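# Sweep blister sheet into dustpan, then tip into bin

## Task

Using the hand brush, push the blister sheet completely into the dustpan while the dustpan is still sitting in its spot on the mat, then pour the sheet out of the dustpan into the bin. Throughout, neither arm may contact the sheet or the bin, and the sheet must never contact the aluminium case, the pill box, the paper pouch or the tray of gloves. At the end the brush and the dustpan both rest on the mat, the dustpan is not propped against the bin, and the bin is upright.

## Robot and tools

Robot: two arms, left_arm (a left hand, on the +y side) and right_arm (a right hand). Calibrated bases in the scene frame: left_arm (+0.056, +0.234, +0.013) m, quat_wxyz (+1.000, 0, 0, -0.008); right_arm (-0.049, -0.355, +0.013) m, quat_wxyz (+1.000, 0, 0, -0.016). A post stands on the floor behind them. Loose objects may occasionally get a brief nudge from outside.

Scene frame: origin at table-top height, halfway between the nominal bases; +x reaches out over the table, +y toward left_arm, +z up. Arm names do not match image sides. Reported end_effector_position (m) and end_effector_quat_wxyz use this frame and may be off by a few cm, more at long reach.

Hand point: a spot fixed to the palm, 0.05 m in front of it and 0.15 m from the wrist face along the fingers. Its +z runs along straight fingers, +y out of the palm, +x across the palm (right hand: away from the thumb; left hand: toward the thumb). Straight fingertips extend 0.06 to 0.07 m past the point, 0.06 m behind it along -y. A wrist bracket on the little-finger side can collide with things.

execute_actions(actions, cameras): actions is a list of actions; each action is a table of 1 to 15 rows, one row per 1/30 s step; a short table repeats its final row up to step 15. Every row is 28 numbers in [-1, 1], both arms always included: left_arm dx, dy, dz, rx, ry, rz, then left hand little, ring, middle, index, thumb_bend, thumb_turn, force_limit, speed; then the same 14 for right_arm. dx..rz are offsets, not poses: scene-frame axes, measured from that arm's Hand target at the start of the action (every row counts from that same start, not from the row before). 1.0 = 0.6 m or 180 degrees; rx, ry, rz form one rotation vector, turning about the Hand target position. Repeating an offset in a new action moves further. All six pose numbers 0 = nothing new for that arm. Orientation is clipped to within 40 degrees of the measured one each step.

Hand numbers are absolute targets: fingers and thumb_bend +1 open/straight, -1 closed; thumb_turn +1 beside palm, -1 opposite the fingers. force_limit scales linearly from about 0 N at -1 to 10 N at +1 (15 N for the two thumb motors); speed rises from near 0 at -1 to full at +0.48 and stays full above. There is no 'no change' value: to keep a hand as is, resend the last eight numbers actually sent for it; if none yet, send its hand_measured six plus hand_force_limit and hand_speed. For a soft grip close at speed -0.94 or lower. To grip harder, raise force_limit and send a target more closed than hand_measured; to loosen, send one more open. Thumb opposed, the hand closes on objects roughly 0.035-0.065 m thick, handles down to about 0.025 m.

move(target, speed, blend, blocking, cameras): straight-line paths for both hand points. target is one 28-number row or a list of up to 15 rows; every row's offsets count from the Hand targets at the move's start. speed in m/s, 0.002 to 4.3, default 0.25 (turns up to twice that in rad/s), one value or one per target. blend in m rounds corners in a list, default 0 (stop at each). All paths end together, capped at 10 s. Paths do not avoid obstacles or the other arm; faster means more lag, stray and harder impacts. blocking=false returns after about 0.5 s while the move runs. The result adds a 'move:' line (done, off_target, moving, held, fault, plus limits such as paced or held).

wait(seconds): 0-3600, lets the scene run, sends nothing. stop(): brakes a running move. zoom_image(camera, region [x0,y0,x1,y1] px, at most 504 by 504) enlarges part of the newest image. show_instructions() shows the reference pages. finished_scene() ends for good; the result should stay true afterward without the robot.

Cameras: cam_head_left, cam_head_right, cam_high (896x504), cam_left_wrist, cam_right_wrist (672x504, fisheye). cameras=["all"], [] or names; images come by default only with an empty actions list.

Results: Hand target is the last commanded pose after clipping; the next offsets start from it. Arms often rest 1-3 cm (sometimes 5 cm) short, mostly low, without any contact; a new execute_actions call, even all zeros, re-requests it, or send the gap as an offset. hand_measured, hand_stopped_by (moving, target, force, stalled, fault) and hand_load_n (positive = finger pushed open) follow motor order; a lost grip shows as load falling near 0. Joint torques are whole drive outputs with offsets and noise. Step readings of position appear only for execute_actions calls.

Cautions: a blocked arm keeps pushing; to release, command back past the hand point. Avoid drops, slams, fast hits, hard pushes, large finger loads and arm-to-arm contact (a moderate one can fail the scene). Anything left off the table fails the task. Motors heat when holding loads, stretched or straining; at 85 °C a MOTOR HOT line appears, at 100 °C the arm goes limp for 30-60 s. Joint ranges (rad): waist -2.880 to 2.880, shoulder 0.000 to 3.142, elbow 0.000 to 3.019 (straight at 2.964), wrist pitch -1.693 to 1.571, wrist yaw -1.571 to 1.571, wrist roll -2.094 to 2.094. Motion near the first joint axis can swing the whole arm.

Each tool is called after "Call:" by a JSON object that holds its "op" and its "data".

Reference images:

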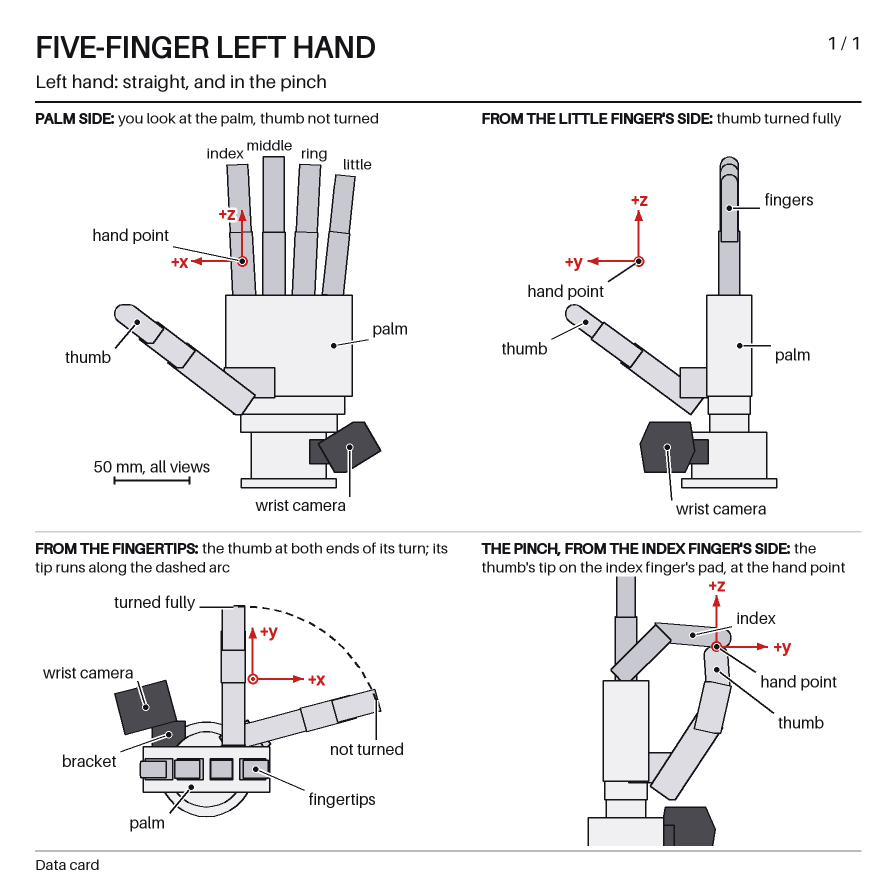

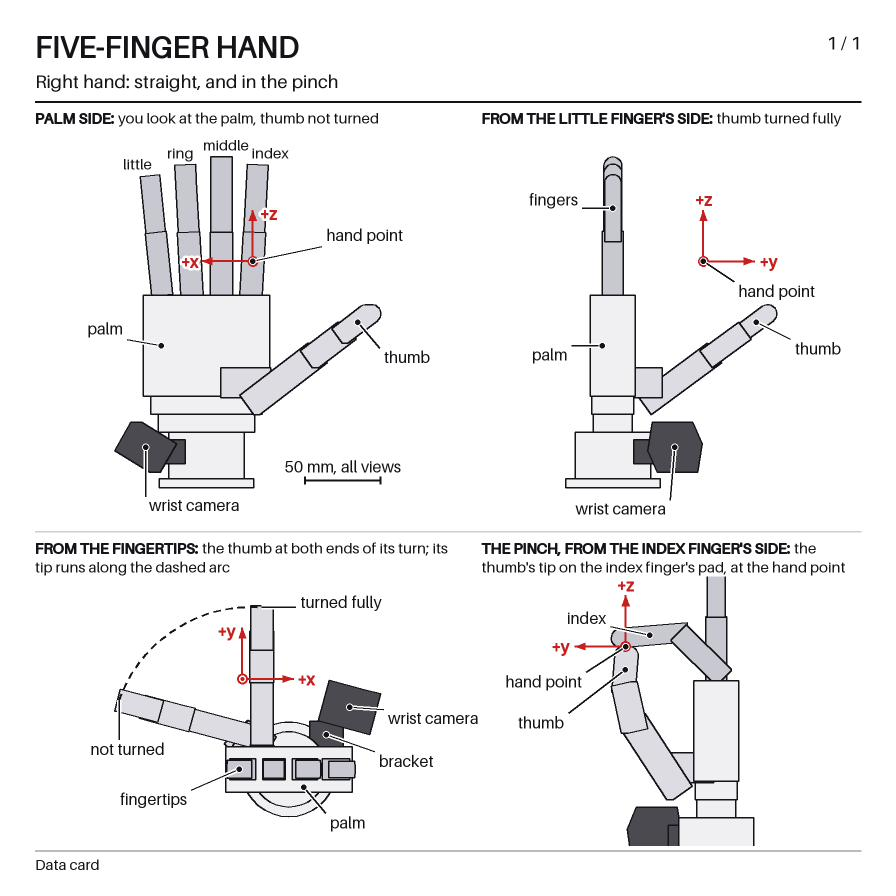

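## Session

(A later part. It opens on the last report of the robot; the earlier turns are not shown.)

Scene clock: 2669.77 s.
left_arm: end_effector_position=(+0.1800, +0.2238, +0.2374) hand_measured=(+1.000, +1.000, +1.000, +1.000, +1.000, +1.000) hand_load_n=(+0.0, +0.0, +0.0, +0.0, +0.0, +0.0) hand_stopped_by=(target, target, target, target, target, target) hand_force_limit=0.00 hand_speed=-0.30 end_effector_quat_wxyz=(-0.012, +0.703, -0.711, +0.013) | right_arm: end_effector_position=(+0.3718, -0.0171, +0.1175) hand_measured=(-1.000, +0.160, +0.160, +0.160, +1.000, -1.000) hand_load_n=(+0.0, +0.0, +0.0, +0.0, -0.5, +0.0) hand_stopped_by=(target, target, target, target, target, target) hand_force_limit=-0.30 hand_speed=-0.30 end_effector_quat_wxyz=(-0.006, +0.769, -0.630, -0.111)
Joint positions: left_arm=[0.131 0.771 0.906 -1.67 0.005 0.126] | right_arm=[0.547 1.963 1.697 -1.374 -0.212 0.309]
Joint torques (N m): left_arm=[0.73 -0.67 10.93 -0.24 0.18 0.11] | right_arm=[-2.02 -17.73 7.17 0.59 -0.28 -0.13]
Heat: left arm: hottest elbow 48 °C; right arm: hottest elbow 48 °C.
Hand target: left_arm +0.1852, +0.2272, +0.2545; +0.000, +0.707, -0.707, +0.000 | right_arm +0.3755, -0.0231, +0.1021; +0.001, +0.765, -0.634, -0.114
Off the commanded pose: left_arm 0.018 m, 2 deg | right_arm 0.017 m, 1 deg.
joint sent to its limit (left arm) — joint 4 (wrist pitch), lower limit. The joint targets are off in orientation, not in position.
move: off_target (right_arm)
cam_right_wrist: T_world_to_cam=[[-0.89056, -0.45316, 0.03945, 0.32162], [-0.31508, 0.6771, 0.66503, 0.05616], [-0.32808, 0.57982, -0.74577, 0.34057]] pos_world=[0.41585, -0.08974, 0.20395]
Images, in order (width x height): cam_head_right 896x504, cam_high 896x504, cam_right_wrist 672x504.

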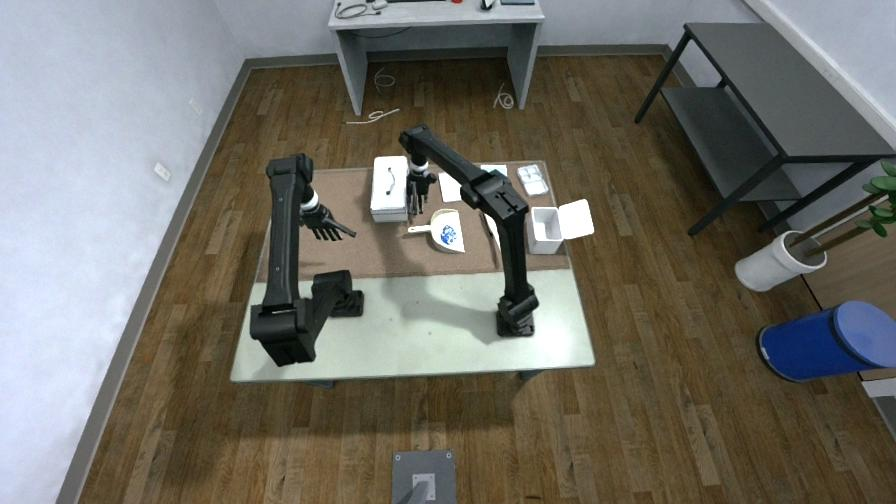

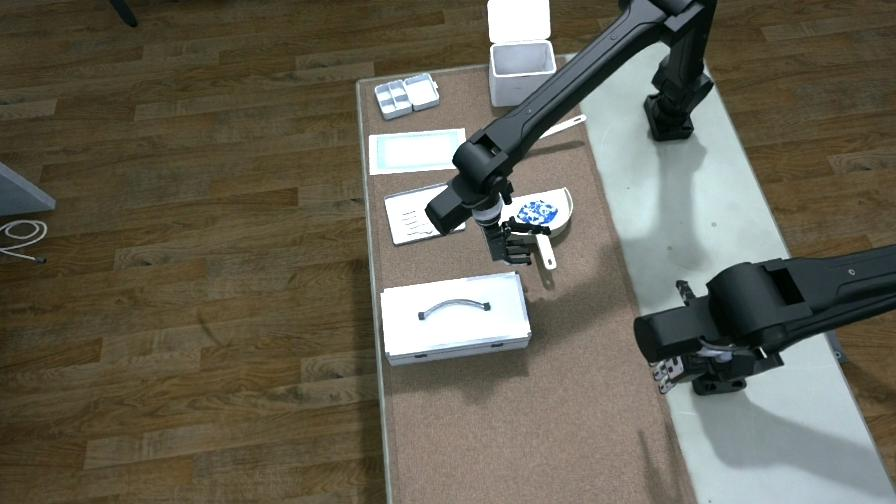

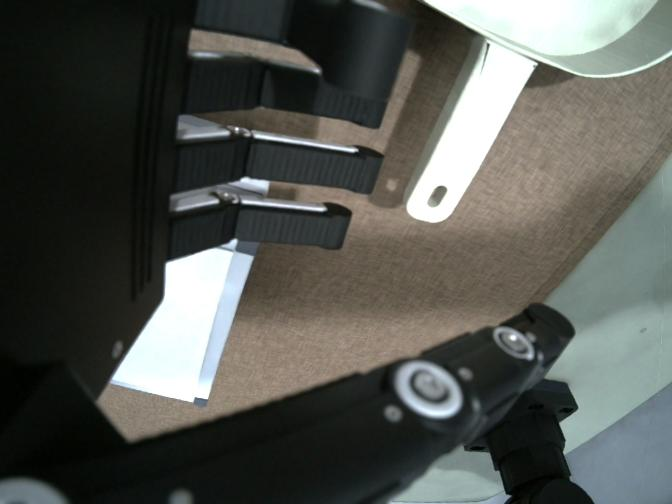

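Call:
{"op": "move", "data": {"target": [0,0,0,0,0,0, 1,1,1,1,1,1,0,-0.3, -0.0575,-0.018,-0.05,0,0,0, -1,0.16,0.16,0.16,1,-1,-0.3,-0.3], "speed": 0.06, "cameras": ["cam_high","cam_head_right","cam_right_wrist"]}}

Call:
{"op": "zoom_image", "data": {"camera": "cam_high", "region": [460, 170, 610, 290]}}

Call:
{"op": "zoom_image", "data": {"camera": "cam_head_right", "region": [380, 160, 500, 250]}}

Scene clock: 2750.67 s.
left_arm: end_effector_position=(+0.1800, +0.2238, +0.2374) hand_measured=(+1.000, +1.000, +1.000, +1.000, +1.000, +1.000) hand_load_n=(+0.0, +0.0, +0.0, +0.0, +0.0, +0.0) hand_stopped_by=(target, target, target, target, target, target) hand_force_limit=0.00 hand_speed=-0.30 end_effector_quat_wxyz=(-0.012, +0.703, -0.711, +0.013) | right_arm: end_effector_position=(+0.3425, -0.0337, +0.0738) hand_measured=(-1.000, +0.160, +0.160, +0.160, +1.000, -1.000) hand_load_n=(+0.0, +0.0, +0.0, +0.0, +0.0, +0.0) hand_stopped_by=(target, target, target, target, target, target) hand_force_limit=-0.30 hand_speed=-0.30 end_effector_quat_wxyz=(+0.004, +0.768, -0.630, -0.115)
Joint positions: left_arm=[0.131 0.771 0.906 -1.67 0.005 0.126] | right_arm=[0.547 1.931 1.523 -1.253 -0.212 0.31]
Joint torques (N m): left_arm=[0.73 -0.97 11.02 -0.27 0.17 0.11] | right_arm=[-1.2 -19.31 6.54 0.55 -0.32 0.01]
Motor temperatures (°C): left_arm=[26 28 49 24 24 26] | right_arm=[24 28 40 24 27 24]
Heat: left arm: hottest elbow 49 °C; right arm: hottest elbow 40 °C.
Hand target: left_arm +0.1852, +0.2272, +0.2545; +0.000, +0.707, -0.707, +0.000 | right_arm +0.3412, -0.0339, +0.0721; +0.001, +0.765, -0.634, -0.114
Off the commanded pose: left_arm 0.018 m, 2 deg | right_arm 0.002 m, 1 deg.
joint sent to its limit (left arm) — joint 4 (wrist pitch), lower limit. The joint targets are off in orientation, not in position.
move: done
cam_right_wrist: T_world_to_cam=[[-0.88978, -0.45228, 0.06114, 0.28785], [-0.30227, 0.68436, 0.66354, 0.08319], [-0.34195, 0.57192, -0.74564, 0.31241]] pos_world=[0.3881, -0.10542, 0.16015]
Images, in order (width x height): cam_head_right 896x504, cam_high 896x504, cam_right_wrist 672x504.

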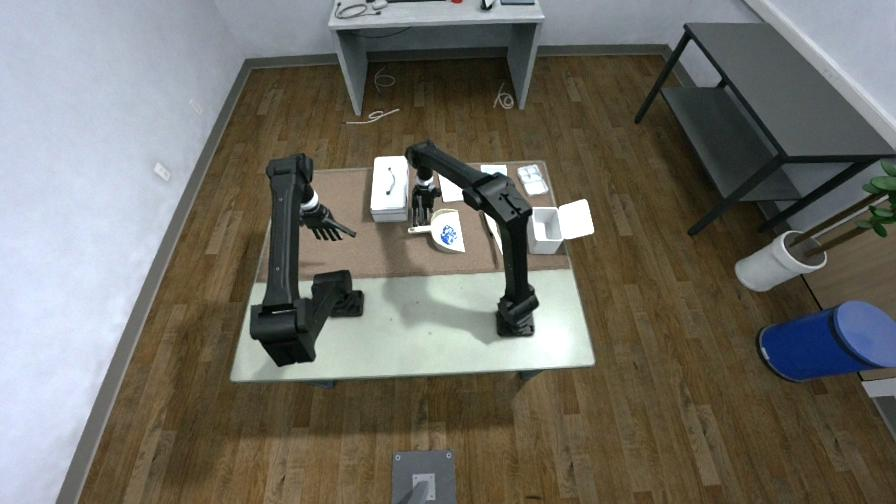

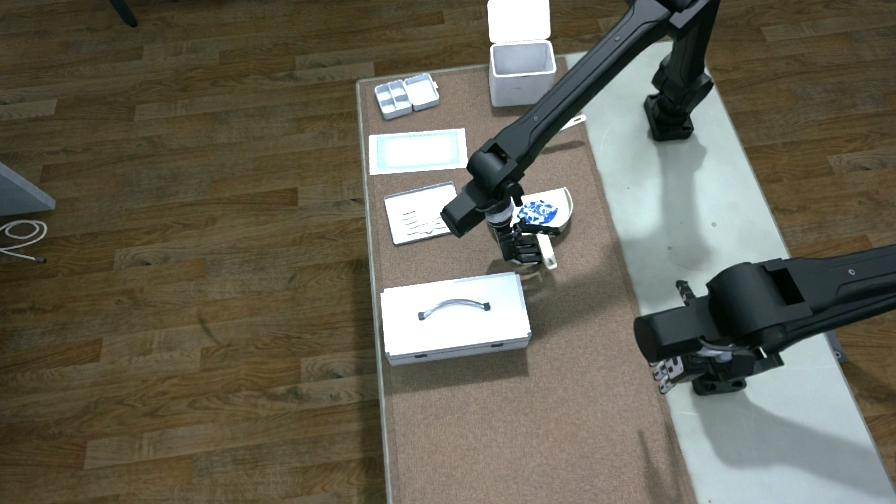

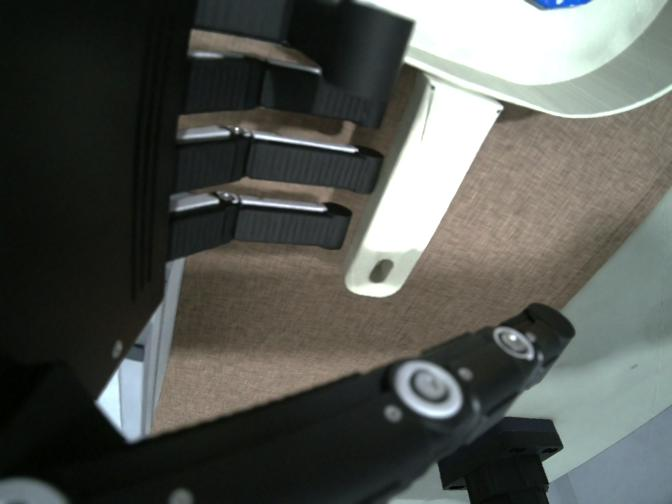

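Scaled by 3.360 from the camera's image (finer frame: 1280x720).

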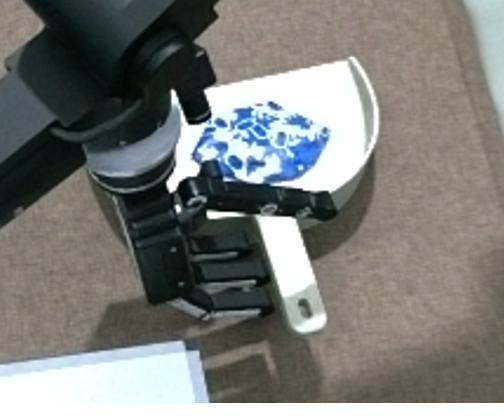

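Scaled by 4.200 from the camera's image (finer frame: 1280x720).

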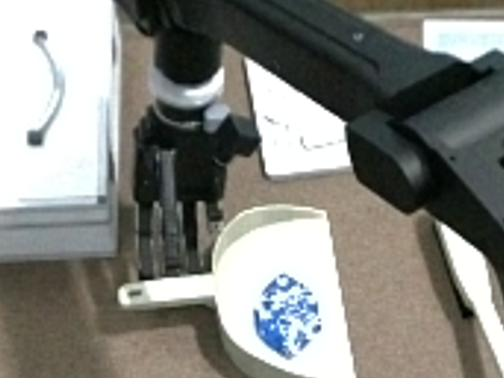

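Call:
{"op": "move", "data": {"target": [0,0,0,0,0,0, 1,1,1,1,1,1,0,-0.3, 0.008,0.016,-0.042,0,0,-0.022, -1,0.16,0.16,0.16,1,-1,-0.3,-0.3], "speed": 0.04, "cameras": ["cam_high","cam_head_right","cam_right_wrist"]}}

Call:
{"op": "zoom_image", "data": {"camera": "cam_high", "region": [460, 170, 610, 290]}}

Call:
{"op": "zoom_image", "data": {"camera": "cam_head_right", "region": [380, 160, 500, 250]}}

Scene clock: 2789.70 s.
left_arm: end_effector_position=(+0.1800, +0.2238, +0.2374) hand_measured=(+1.000, +1.000, +1.000, +1.000, +1.000, +1.000) hand_load_n=(+0.0, +0.0, +0.0, +0.0, -0.5, +0.0) hand_stopped_by=(target, target, target, target, target, target) hand_force_limit=0.00 hand_speed=-0.30 end_effector_quat_wxyz=(-0.012, +0.703, -0.711, +0.013) | right_arm: end_effector_position=(+0.3504, -0.0247, +0.0634) hand_measured=(-1.000, +0.160, +0.160, +0.160, +1.000, -1.000) hand_load_n=(+0.0, +0.0, +0.0, +0.0, +0.0, +0.0) hand_stopped_by=(target, target, target, target, target, target) hand_force_limit=-0.30 hand_speed=-0.30 end_effector_quat_wxyz=(-0.014, +0.746, -0.656, -0.109)
Joint positions: left_arm=[0.131 0.771 0.906 -1.67 0.005 0.126] | right_arm=[0.547 1.931 1.499 -1.183 -0.216 0.382]
Joint torques (N m): left_arm=[0.79 -1.03 10.97 -0.27 0.15 0.13] | right_arm=[-0.85 -16.56 6.54 0.65 -0.39 0.01]
Heat: left arm: hottest elbow 49 °C; right arm: hottest elbow 39 °C.
Hand target: left_arm +0.1852, +0.2272, +0.2545; +0.000, +0.707, -0.707, +0.000 | right_arm +0.3460, -0.0243, +0.0469; -0.003, +0.743, -0.660, -0.114
Off the commanded pose: left_arm 0.018 m, 2 deg | right_arm 0.017 m, 2 deg.
joint sent to its limit (left arm) — joint 4 (wrist pitch), lower limit. The joint targets are off in orientation, not in position.
move: off_target (right_arm)
cam_right_wrist: T_world_to_cam=[[-0.92085, -0.38869, 0.03083, 0.31407], [-0.27122, 0.69534, 0.66554, 0.07561], [-0.28012, 0.60451, -0.74572, 0.28127]] pos_world=[0.38851, -0.10053, 0.14975]
Images, in order (width x height): cam_head_right 896x504, cam_high 896x504, cam_right_wrist 672x504.

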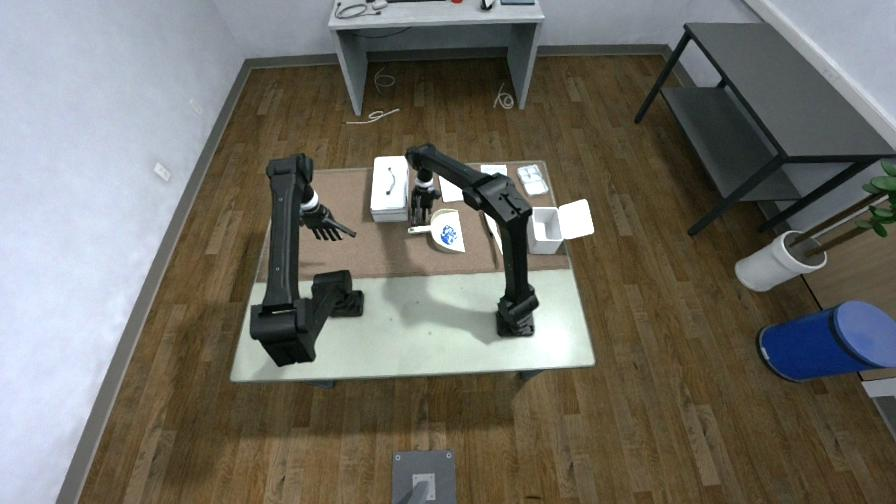

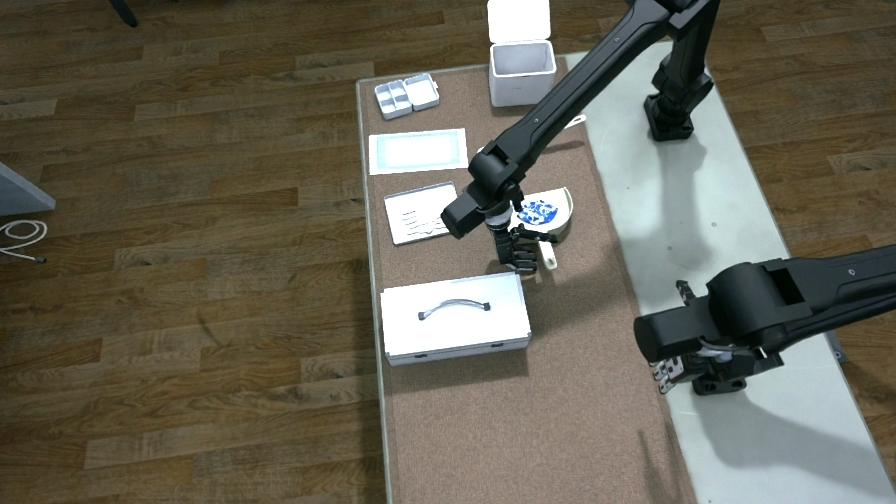

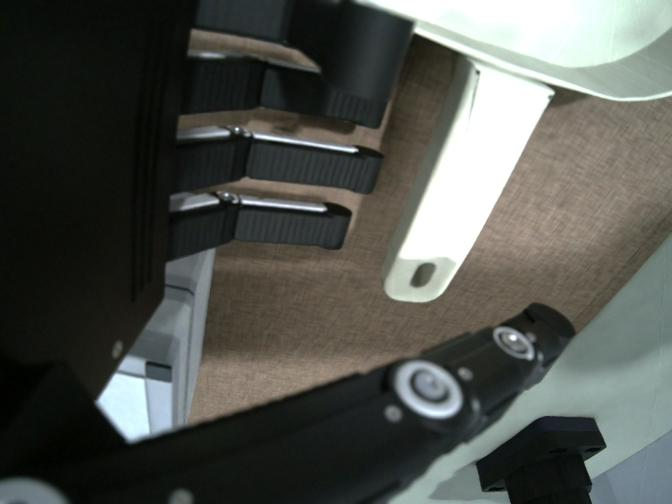

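Scaled by 3.360 from the camera's image (finer frame: 1280x720).

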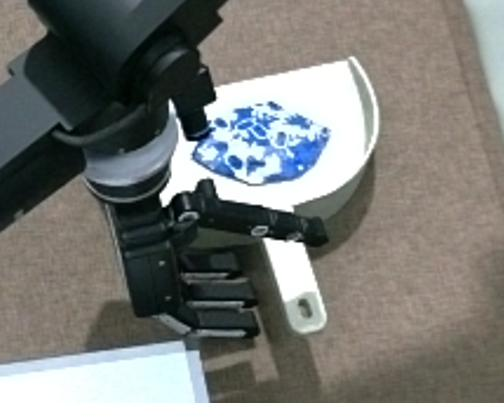

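Scaled by 4.200 from the camera's image (finer frame: 1280x720).

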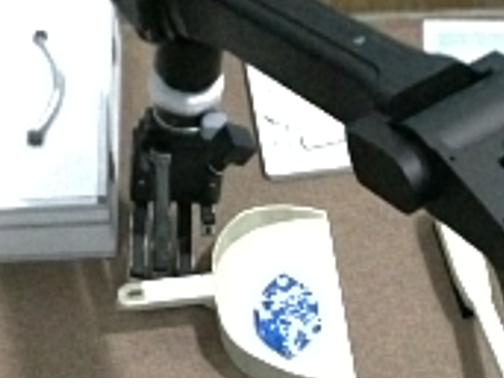

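Call:
{"op": "move", "data": {"target": [0,0,0,0,0,0, 1,1,1,1,1,1,0,-0.3, -0.004,0,-0.018,0,0,0, -1,0.16,0.16,0.16,1,-1,-0.3,-0.3], "speed": 0.04, "cameras": ["cam_high","cam_head_right","cam_right_wrist"]}}

Call:
{"op": "zoom_image", "data": {"camera": "cam_high", "region": [500, 210, 570, 280]}}

Call:
{"op": "zoom_image", "data": {"camera": "cam_head_right", "region": [390, 190, 450, 250]}}

Scene clock: 2801.50 s.
left_arm: end_effector_position=(+0.1800, +0.2238, +0.2374) hand_measured=(+1.000, +1.000, +1.000, +1.000, +1.000, +1.000) hand_load_n=(+0.0, +0.0, +0.0, +0.0, +0.0, +0.0) hand_stopped_by=(target, target, target, target, target, target) hand_force_limit=0.00 hand_speed=-0.30 end_effector_quat_wxyz=(-0.012, +0.703, -0.711, +0.013) | right_arm: end_effector_position=(+0.3487, -0.0253, +0.0528) hand_measured=(-1.000, +0.160, +0.160, +0.160, +1.000, -1.000) hand_load_n=(+0.0, +0.0, +0.0, +0.0, +0.0, +0.0) hand_stopped_by=(target, target, target, target, target, target) hand_force_limit=-0.30 hand_speed=-0.30 end_effector_quat_wxyz=(-0.015, +0.745, -0.658, -0.109)
Joint positions: left_arm=[0.131 0.771 0.906 -1.67 0.005 0.126] | right_arm=[0.547 1.938 1.479 -1.156 -0.216 0.386]
Joint torques (N m): left_arm=[0.91 -1.03 10.92 -0.28 0.16 0.14] | right_arm=[-0.73 -16.44 6.52 0.64 -0.36 0.01]
Heat: left arm: hottest elbow 49 °C; right arm: hottest elbow 39 °C.
Hand target: left_arm +0.1852, +0.2272, +0.2545; +0.000, +0.707, -0.707, +0.000 | right_arm +0.3434, -0.0244, +0.0361; -0.003, +0.743, -0.660, -0.114
Off the commanded pose: left_arm 0.018 m, 2 deg | right_arm 0.018 m, 2 deg.
joint sent to its limit (left arm) — joint 4 (wrist pitch), lower limit. The joint targets are off in orientation, not in position.
move: off_target (right_arm)
cam_right_wrist: T_world_to_cam=[[-0.92216, -0.38556, 0.03091, 0.31313], [-0.26864, 0.6959, 0.666, 0.0817], [-0.2783, 0.60586, -0.74531, 0.27269]] pos_world=[0.38659, -0.10134, 0.13915]
Images, in order (width x height): cam_head_right 896x504, cam_high 896x504, cam_right_wrist 672x504.

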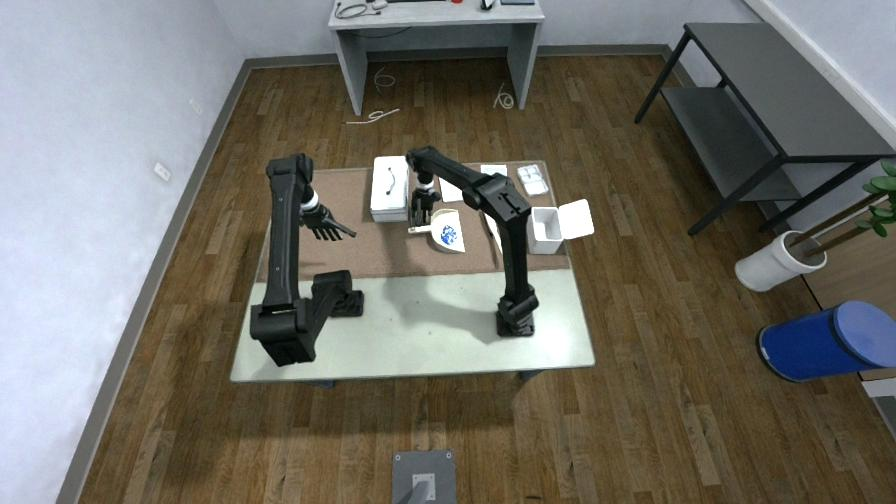

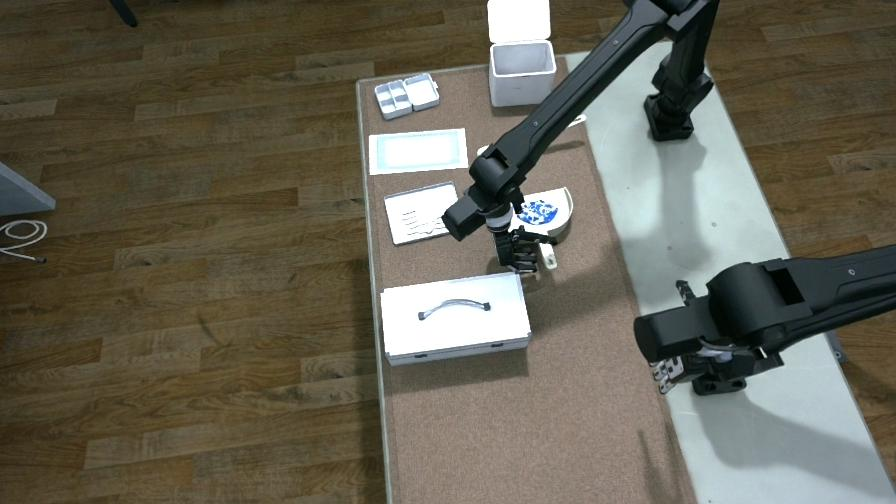

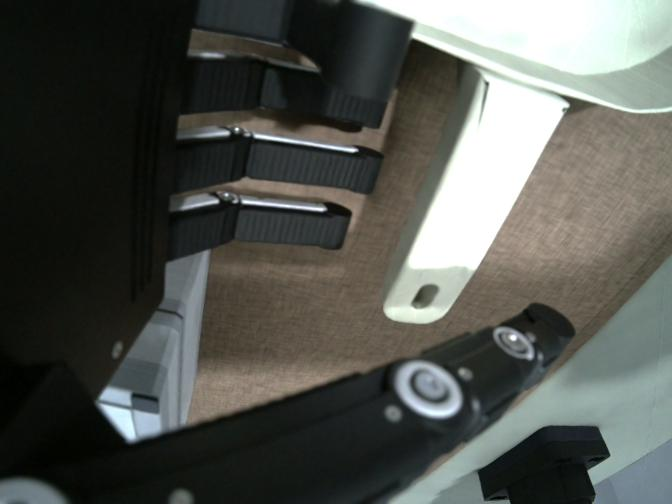

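Scaled by 7.200 from the camera's image (finer frame: 1280x720).

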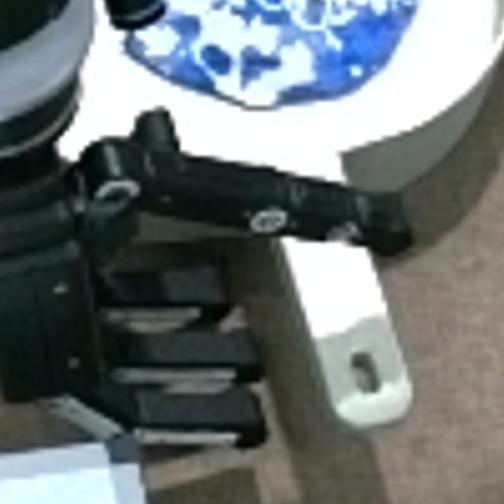

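Scaled by 8.400 from the camera's image (finer frame: 1280x720).

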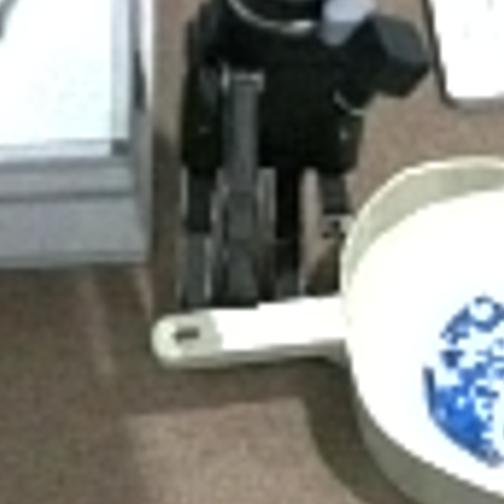

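Call:
{"op": "move", "data": {"target": [0,0,0,0,0,0, 1,1,1,1,1,1,0,-0.3, -0.018,-0.001,0.02,0,0,0, -1,0.16,0.16,0.16,1,-1,-0.3,-0.3], "speed": 0.03}}

Scene clock: 2844.13 s.
left_arm: end_effector_position=(+0.1800, +0.2238, +0.2374) hand_measured=(+1.000, +1.000, +1.000, +1.000, +1.000, +1.000) hand_load_n=(+0.0, +0.0, +0.0, +0.0, +0.0, +0.0) hand_stopped_by=(target, target, target, target, target, target) hand_force_limit=0.00 hand_speed=-0.30 end_effector_quat_wxyz=(-0.012, +0.703, -0.711, +0.013) | right_arm: end_effector_position=(+0.3406, -0.0284, +0.0487) hand_measured=(-1.000, +0.160, +0.160, +0.160, +1.000, -1.000) hand_load_n=(+0.0, +0.0, +0.0, +0.0, +0.0, -0.5) hand_stopped_by=(target, target, target, target, target, target) hand_force_limit=-0.30 hand_speed=-0.30 end_effector_quat_wxyz=(-0.006, +0.742, -0.661, -0.113)
Joint positions: left_arm=[0.131 0.771 0.906 -1.67 0.005 0.126] | right_arm=[0.548 1.935 1.457 -1.156 -0.218 0.394]
Joint torques (N m): left_arm=[0.85 -1.03 10.92 -0.25 0.17 0.15] | right_arm=[-0.21 -19.08 6.35 0.23 -0.36 0.02]
Heat: left arm: hottest elbow 49 °C; right arm: hottest elbow 39 °C.
Hand target: left_arm +0.1852, +0.2272, +0.2545; +0.000, +0.707, -0.707, +0.000 | right_arm +0.3326, -0.0249, +0.0480; -0.003, +0.743, -0.660, -0.114
Off the commanded pose: left_arm 0.018 m, 2 deg | right_arm 0.009 m, 0 deg.
joint sent to its limit (left arm) — joint 4 (wrist pitch), lower limit. The joint targets are off in orientation, not in position.
move: done

Call:
{"op": "move", "data": {"target": [0,0,0,0,0,0, 1,1,1,1,1,1,0,-0.3, -0.022,0.003,0.008,0,0,0, -1,0.16,0.16,0.16,1,-1,-0.3,-0.3], "speed": 0.03, "cameras": ["cam_high","cam_right_wrist"]}}

Call:
{"op": "zoom_image", "data": {"camera": "cam_high", "region": [500, 210, 570, 280]}}

Scene clock: 2853.77 s.
left_arm: end_effector_position=(+0.1800, +0.2238, +0.2374) hand_measured=(+1.000, +1.000, +1.000, +1.000, +1.000, +1.000) hand_load_n=(+0.0, +0.0, +0.0, +0.0, +0.0, +0.0) hand_stopped_by=(target, target, target, target, target, target) hand_force_limit=0.00 hand_speed=-0.30 end_effector_quat_wxyz=(-0.012, +0.703, -0.711, +0.013) | right_arm: end_effector_position=(+0.3263, -0.0272, +0.0545) hand_measured=(-1.000, +0.160, +0.160, +0.160, +1.000, -1.000) hand_load_n=(+0.0, -0.5, +0.0, +0.0, +0.0, +0.0) hand_stopped_by=(target, target, target, target, target, target) hand_force_limit=-0.30 hand_speed=-0.30 end_effector_quat_wxyz=(-0.003, +0.742, -0.661, -0.113)
Joint positions: left_arm=[0.131 0.771 0.906 -1.67 0.005 0.126] | right_arm=[0.563 1.903 1.424 -1.156 -0.218 0.409]
Joint torques (N m): left_arm=[0.73 -0.85 10.89 -0.31 0.17 0.14] | right_arm=[-0.21 -18.49 6.34 0.44 -0.38 0.01]
Heat: left arm: hottest elbow 49 °C; right arm: hottest elbow 39 °C.
Hand target: left_arm +0.1852, +0.2272, +0.2545; +0.000, +0.707, -0.707, +0.000 | right_arm +0.3195, -0.0231, +0.0528; -0.003, +0.743, -0.660, -0.114
Off the commanded pose: left_arm 0.018 m, 2 deg | right_arm 0.008 m, 0 deg.
joint sent to its limit (left arm) — joint 4 (wrist pitch), lower limit. The joint targets are off in orientation, not in position.
move: done
cam_right_wrist: T_world_to_cam=[[-0.92351, -0.37959, 0.05516, 0.29091], [-0.25034, 0.70541, 0.66312, 0.07028], [-0.29062, 0.59859, -0.74648, 0.27276]] pos_world=[0.36552, -0.10242, 0.14095]

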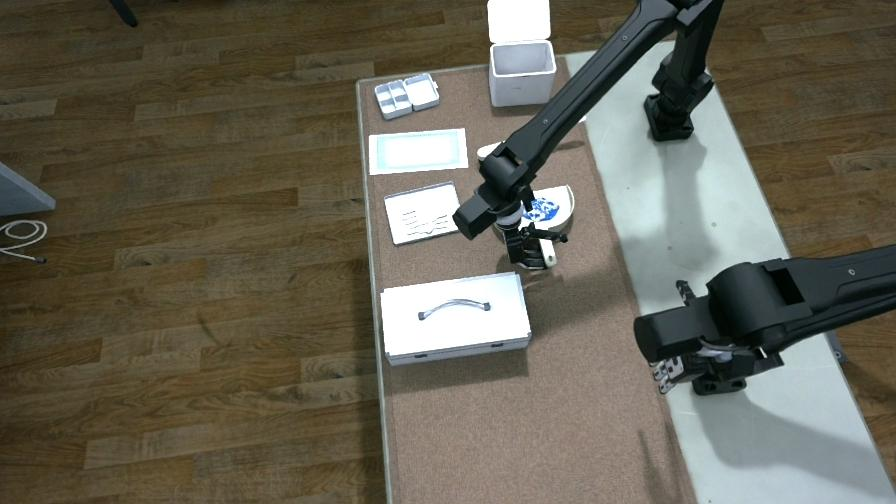

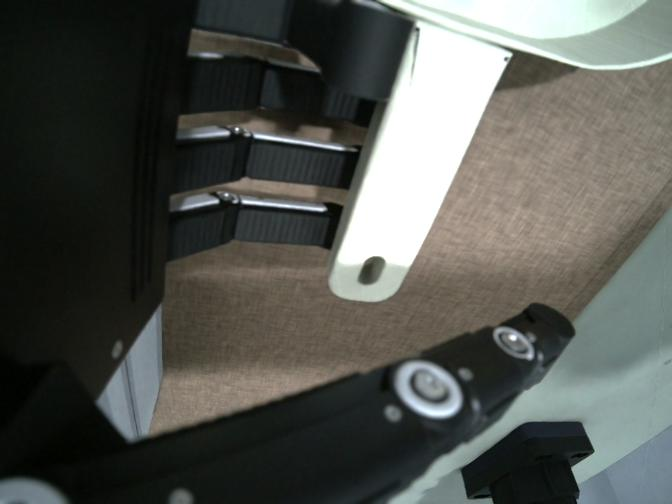

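Scaled by 7.200 from the camera's image (finer frame: 1280x720).

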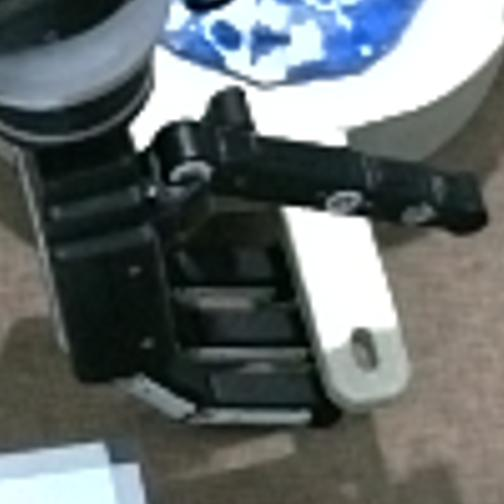

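Call:
{"op": "zoom_image", "data": {"camera": "cam_high", "region": [460, 170, 610, 290]}}

Scaled by 3.360 from the camera's image (finer frame: 1280x720).

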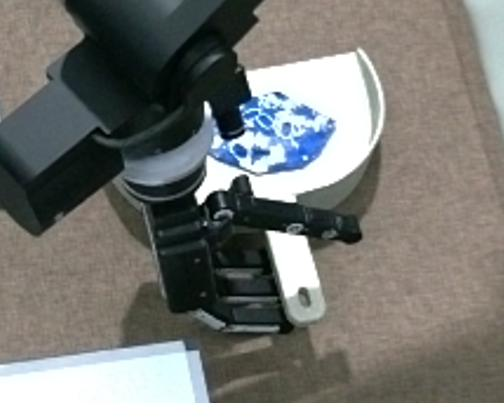

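Call:
{"op": "move", "data": {"target": [0,0,0,0,0,0, 1,1,1,1,1,1,0,-0.3, 0.004,0.016,0,0,0,0, -1,0.16,0.16,0.16,1,-1,-0.3,-0.3], "speed": 0.03, "cameras": ["cam_high","cam_right_wrist"]}}

Call:
{"op": "zoom_image", "data": {"camera": "cam_high", "region": [460, 170, 610, 290]}}

Scene clock: 2888.57 s.
left_arm: end_effector_position=(+0.1800, +0.2238, +0.2374) hand_measured=(+1.000, +1.000, +1.000, +1.000, +1.000, +1.000) hand_load_n=(+0.0, -0.5, +0.0, +0.0, +0.0, +0.0) hand_stopped_by=(target, target, target, target, target, target) hand_force_limit=0.00 hand_speed=-0.30 end_effector_quat_wxyz=(-0.012, +0.703, -0.711, +0.013) | right_arm: end_effector_position=(+0.3222, -0.0214, +0.0547) hand_measured=(-1.000, +0.160, +0.160, +0.160, +1.000, -1.000) hand_load_n=(+0.0, +0.0, +0.0, +0.0, -0.5, +0.0) hand_stopped_by=(target, target, target, target, target, target) hand_force_limit=-0.30 hand_speed=-0.30 end_effector_quat_wxyz=(-0.002, +0.742, -0.661, -0.114)
Joint positions: left_arm=[0.131 0.771 0.906 -1.67 0.005 0.126] | right_arm=[0.576 1.903 1.424 -1.156 -0.219 0.422]
Joint torques (N m): left_arm=[0.97 -0.91 11.02 -0.24 0.16 0.15] | right_arm=[-0.09 -17.08 8.09 0.24 -0.39 0.03]
Heat: left arm: hottest elbow 49 °C; right arm: hottest elbow 39 °C.
Hand target: left_arm +0.1852, +0.2272, +0.2545; +0.000, +0.707, -0.707, +0.000 | right_arm +0.3219, -0.0135, +0.0528; -0.003, +0.743, -0.660, -0.114
Off the commanded pose: left_arm 0.018 m, 2 deg | right_arm 0.008 m, 0 deg.
joint sent to its limit (left arm) — joint 4 (wrist pitch), lower limit. The joint targets are off in orientation, not in position.
move: done
cam_right_wrist: T_world_to_cam=[[-0.92342, -0.37939, 0.05801, 0.28922], [-0.24861, 0.70643, 0.66269, 0.06464], [-0.2924, 0.59752, -0.74665, 0.26876]] pos_world=[0.36173, -0.09652, 0.14105]

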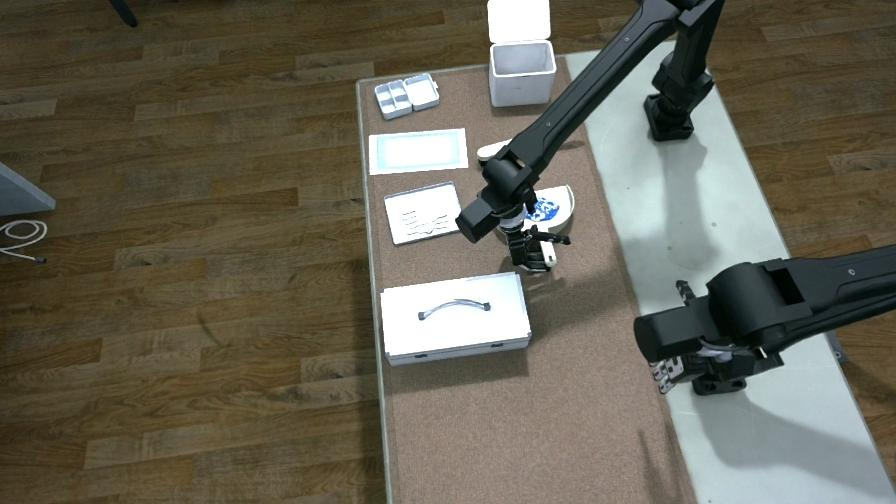

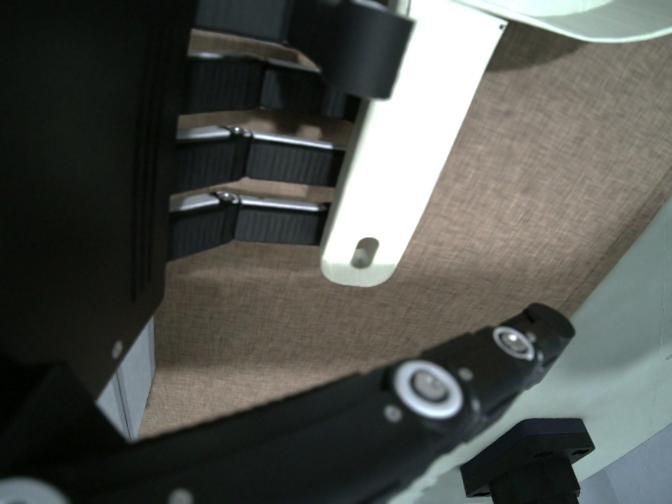

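Scaled by 3.360 from the camera's image (finer frame: 1280x720).

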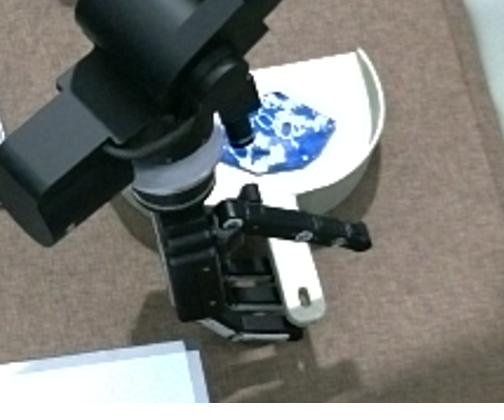

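Call:
{"op": "move", "data": {"target": [0,0,0,0,0,0, 1,1,1,1,1,1,0,-0.3, -0.032,-0.0025,0.008,0,0,0, -1,0.16,0.16,0.16,1,-1,-0.3,-0.3], "speed": 0.03, "cameras": ["cam_high","cam_right_wrist"]}}

Call:
{"op": "zoom_image", "data": {"camera": "cam_high", "region": [460, 170, 610, 290]}}

Scene clock: 2917.93 s.
left_arm: end_effector_position=(+0.1800, +0.2238, +0.2374) hand_measured=(+1.000, +1.000, +1.000, +1.000, +1.000, +1.000) hand_load_n=(+0.0, +0.0, +0.0, +0.0, +0.0, +0.0) hand_stopped_by=(target, target, target, target, target, target) hand_force_limit=0.00 hand_speed=-0.30 end_effector_quat_wxyz=(-0.012, +0.703, -0.711, +0.013) | right_arm: end_effector_position=(+0.3080, -0.0198, +0.0587) hand_measured=(-1.000, +0.160, +0.160, +0.160, +1.000, -1.000) hand_load_n=(+0.0, +0.0, +0.0, +0.5, +0.0, +0.0) hand_stopped_by=(target, target, target, target, target, target) hand_force_limit=-0.30 hand_speed=-0.30 end_effector_quat_wxyz=(+0.000, +0.742, -0.661, -0.114)
Joint positions: left_arm=[0.131 0.771 0.906 -1.67 0.005 0.126] | right_arm=[0.593 1.874 1.391 -1.152 -0.22 0.439]
Joint torques (N m): left_arm=[1.03 -0.73 10.92 -0.31 0.15 0.13] | right_arm=[-0.21 -18.2 6.42 0.61 -0.39 0.03]
Heat: left arm: hottest elbow 49 °C; right arm: hottest elbow 40 °C.
Hand target: left_arm +0.1852, +0.2272, +0.2545; +0.000, +0.707, -0.707, +0.000 | right_arm +0.3027, -0.0150, +0.0577; -0.003, +0.743, -0.660, -0.114
Off the commanded pose: left_arm 0.018 m, 2 deg | right_arm 0.007 m, 0 deg.
joint sent to its limit (left arm) — joint 4 (wrist pitch), lower limit. The joint targets are off in orientation, not in position.
move: done
cam_right_wrist: T_world_to_cam=[[-0.92304, -0.37962, 0.06235, 0.27606], [-0.24638, 0.70782, 0.66203, 0.05664], [-0.29545, 0.59572, -0.74688, 0.2676]] pos_world=[0.34784, -0.09471, 0.14516]

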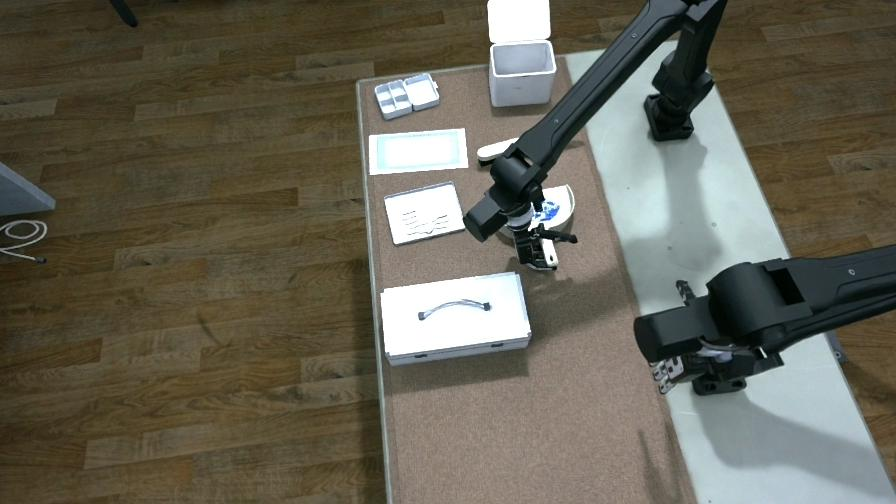

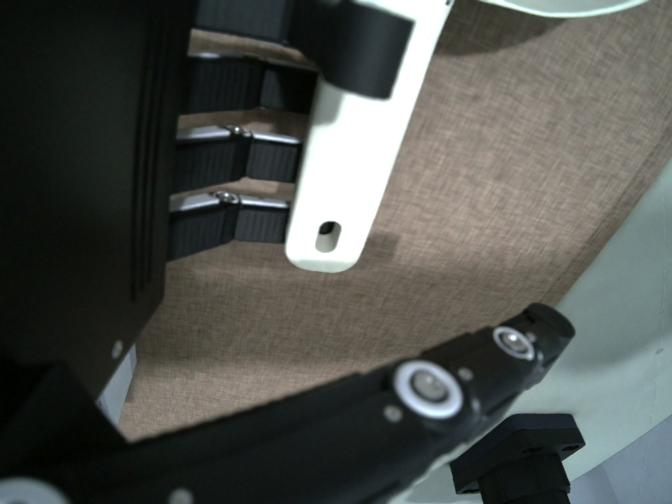

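Scaled by 3.360 from the camera's image (finer frame: 1280x720).

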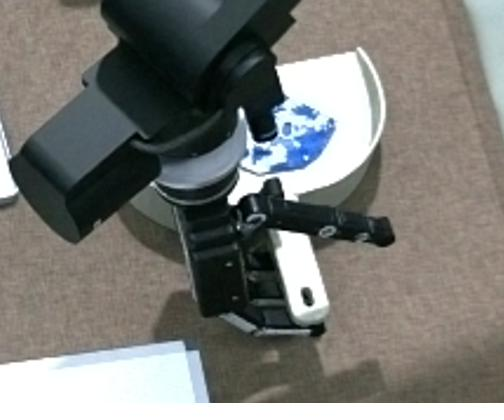

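Call:
{"op": "move", "data": {"target": [[0,0,0,0,0,0, 1,1,1,1,1,1,0,-0.3, 0,0,0,0,0,0, -1,0.16,0.16,0.16,0.2,-1,-0.3,-0.3],[0,0,0,0,0,0, 1,1,1,1,1,1,0,-0.3, 0,0,0,0,0,0, -1,0.16,0.16,0.16,-0.1,-1,-0.3,-0.85]], "speed": 0.03, "cameras": ["cam_high","cam_right_wrist"]}}

Call:
{"op": "zoom_image", "data": {"camera": "cam_high", "region": [500, 210, 570, 280]}}

Scene clock: 2936.77 s.
left_arm: end_effector_position=(+0.1800, +0.2238, +0.2374) hand_measured=(+1.000, +1.000, +1.000, +1.000, +1.000, +1.000) hand_load_n=(+0.0, +0.0, +0.0, +0.0, +0.0, +0.0) hand_stopped_by=(target, target, target, target, target, target) hand_force_limit=0.00 hand_speed=-0.30 end_effector_quat_wxyz=(-0.012, +0.703, -0.711, +0.013) | right_arm: end_effector_position=(+0.3080, -0.0197, +0.0587) hand_measured=(-1.000, +0.160, +0.160, +0.160, -0.100, -1.000) hand_load_n=(+0.0, +0.0, +0.0, +0.0, +0.0, +0.0) hand_stopped_by=(target, target, target, target, target, target) hand_force_limit=-0.30 hand_speed=-0.85 end_effector_quat_wxyz=(+0.000, +0.742, -0.661, -0.114)
Joint positions: left_arm=[0.131 0.771 0.906 -1.67 0.005 0.126] | right_arm=[0.593 1.874 1.391 -1.152 -0.22 0.439]
Joint torques (N m): left_arm=[0.97 -0.91 10.95 -0.29 0.17 0.14] | right_arm=[-0.26 -18.2 6.41 0.61 -0.39 0.02]
Heat: left arm: hottest elbow 49 °C; right arm: hottest elbow 40 °C.
Hand target: left_arm +0.1852, +0.2272, +0.2545; +0.000, +0.707, -0.707, +0.000 | right_arm +0.3027, -0.0150, +0.0577; -0.003, +0.743, -0.660, -0.114
Off the commanded pose: left_arm 0.018 m, 2 deg | right_arm 0.007 m, 0 deg.
joint sent to its limit (left arm) — joint 4 (wrist pitch), lower limit. The joint targets are off in orientation, not in position.
move: done
cam_right_wrist: T_world_to_cam=[[-0.92319, -0.37923, 0.06241, 0.27614], [-0.24605, 0.70794, 0.66203, 0.05654], [-0.29525, 0.59583, -0.74687, 0.26754]] pos_world=[0.34783, -0.09471, 0.14516]

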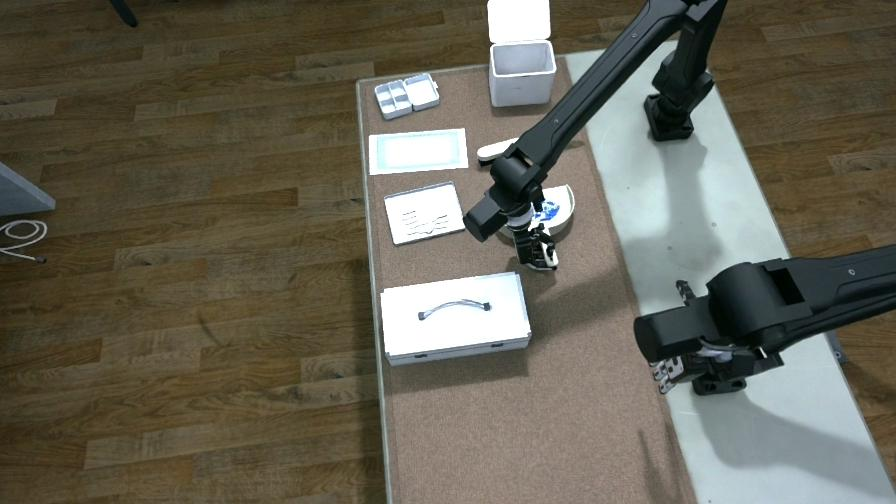

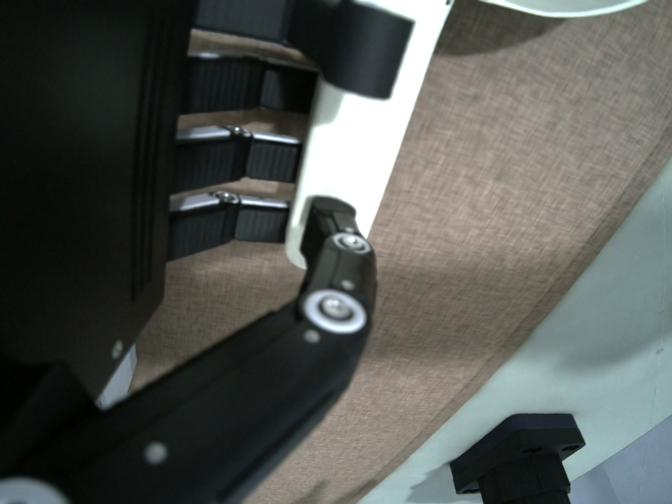

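Scaled by 7.200 from the camera's image (finer frame: 1280x720).

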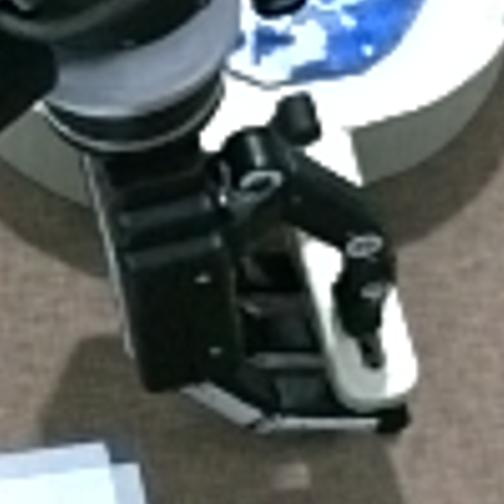

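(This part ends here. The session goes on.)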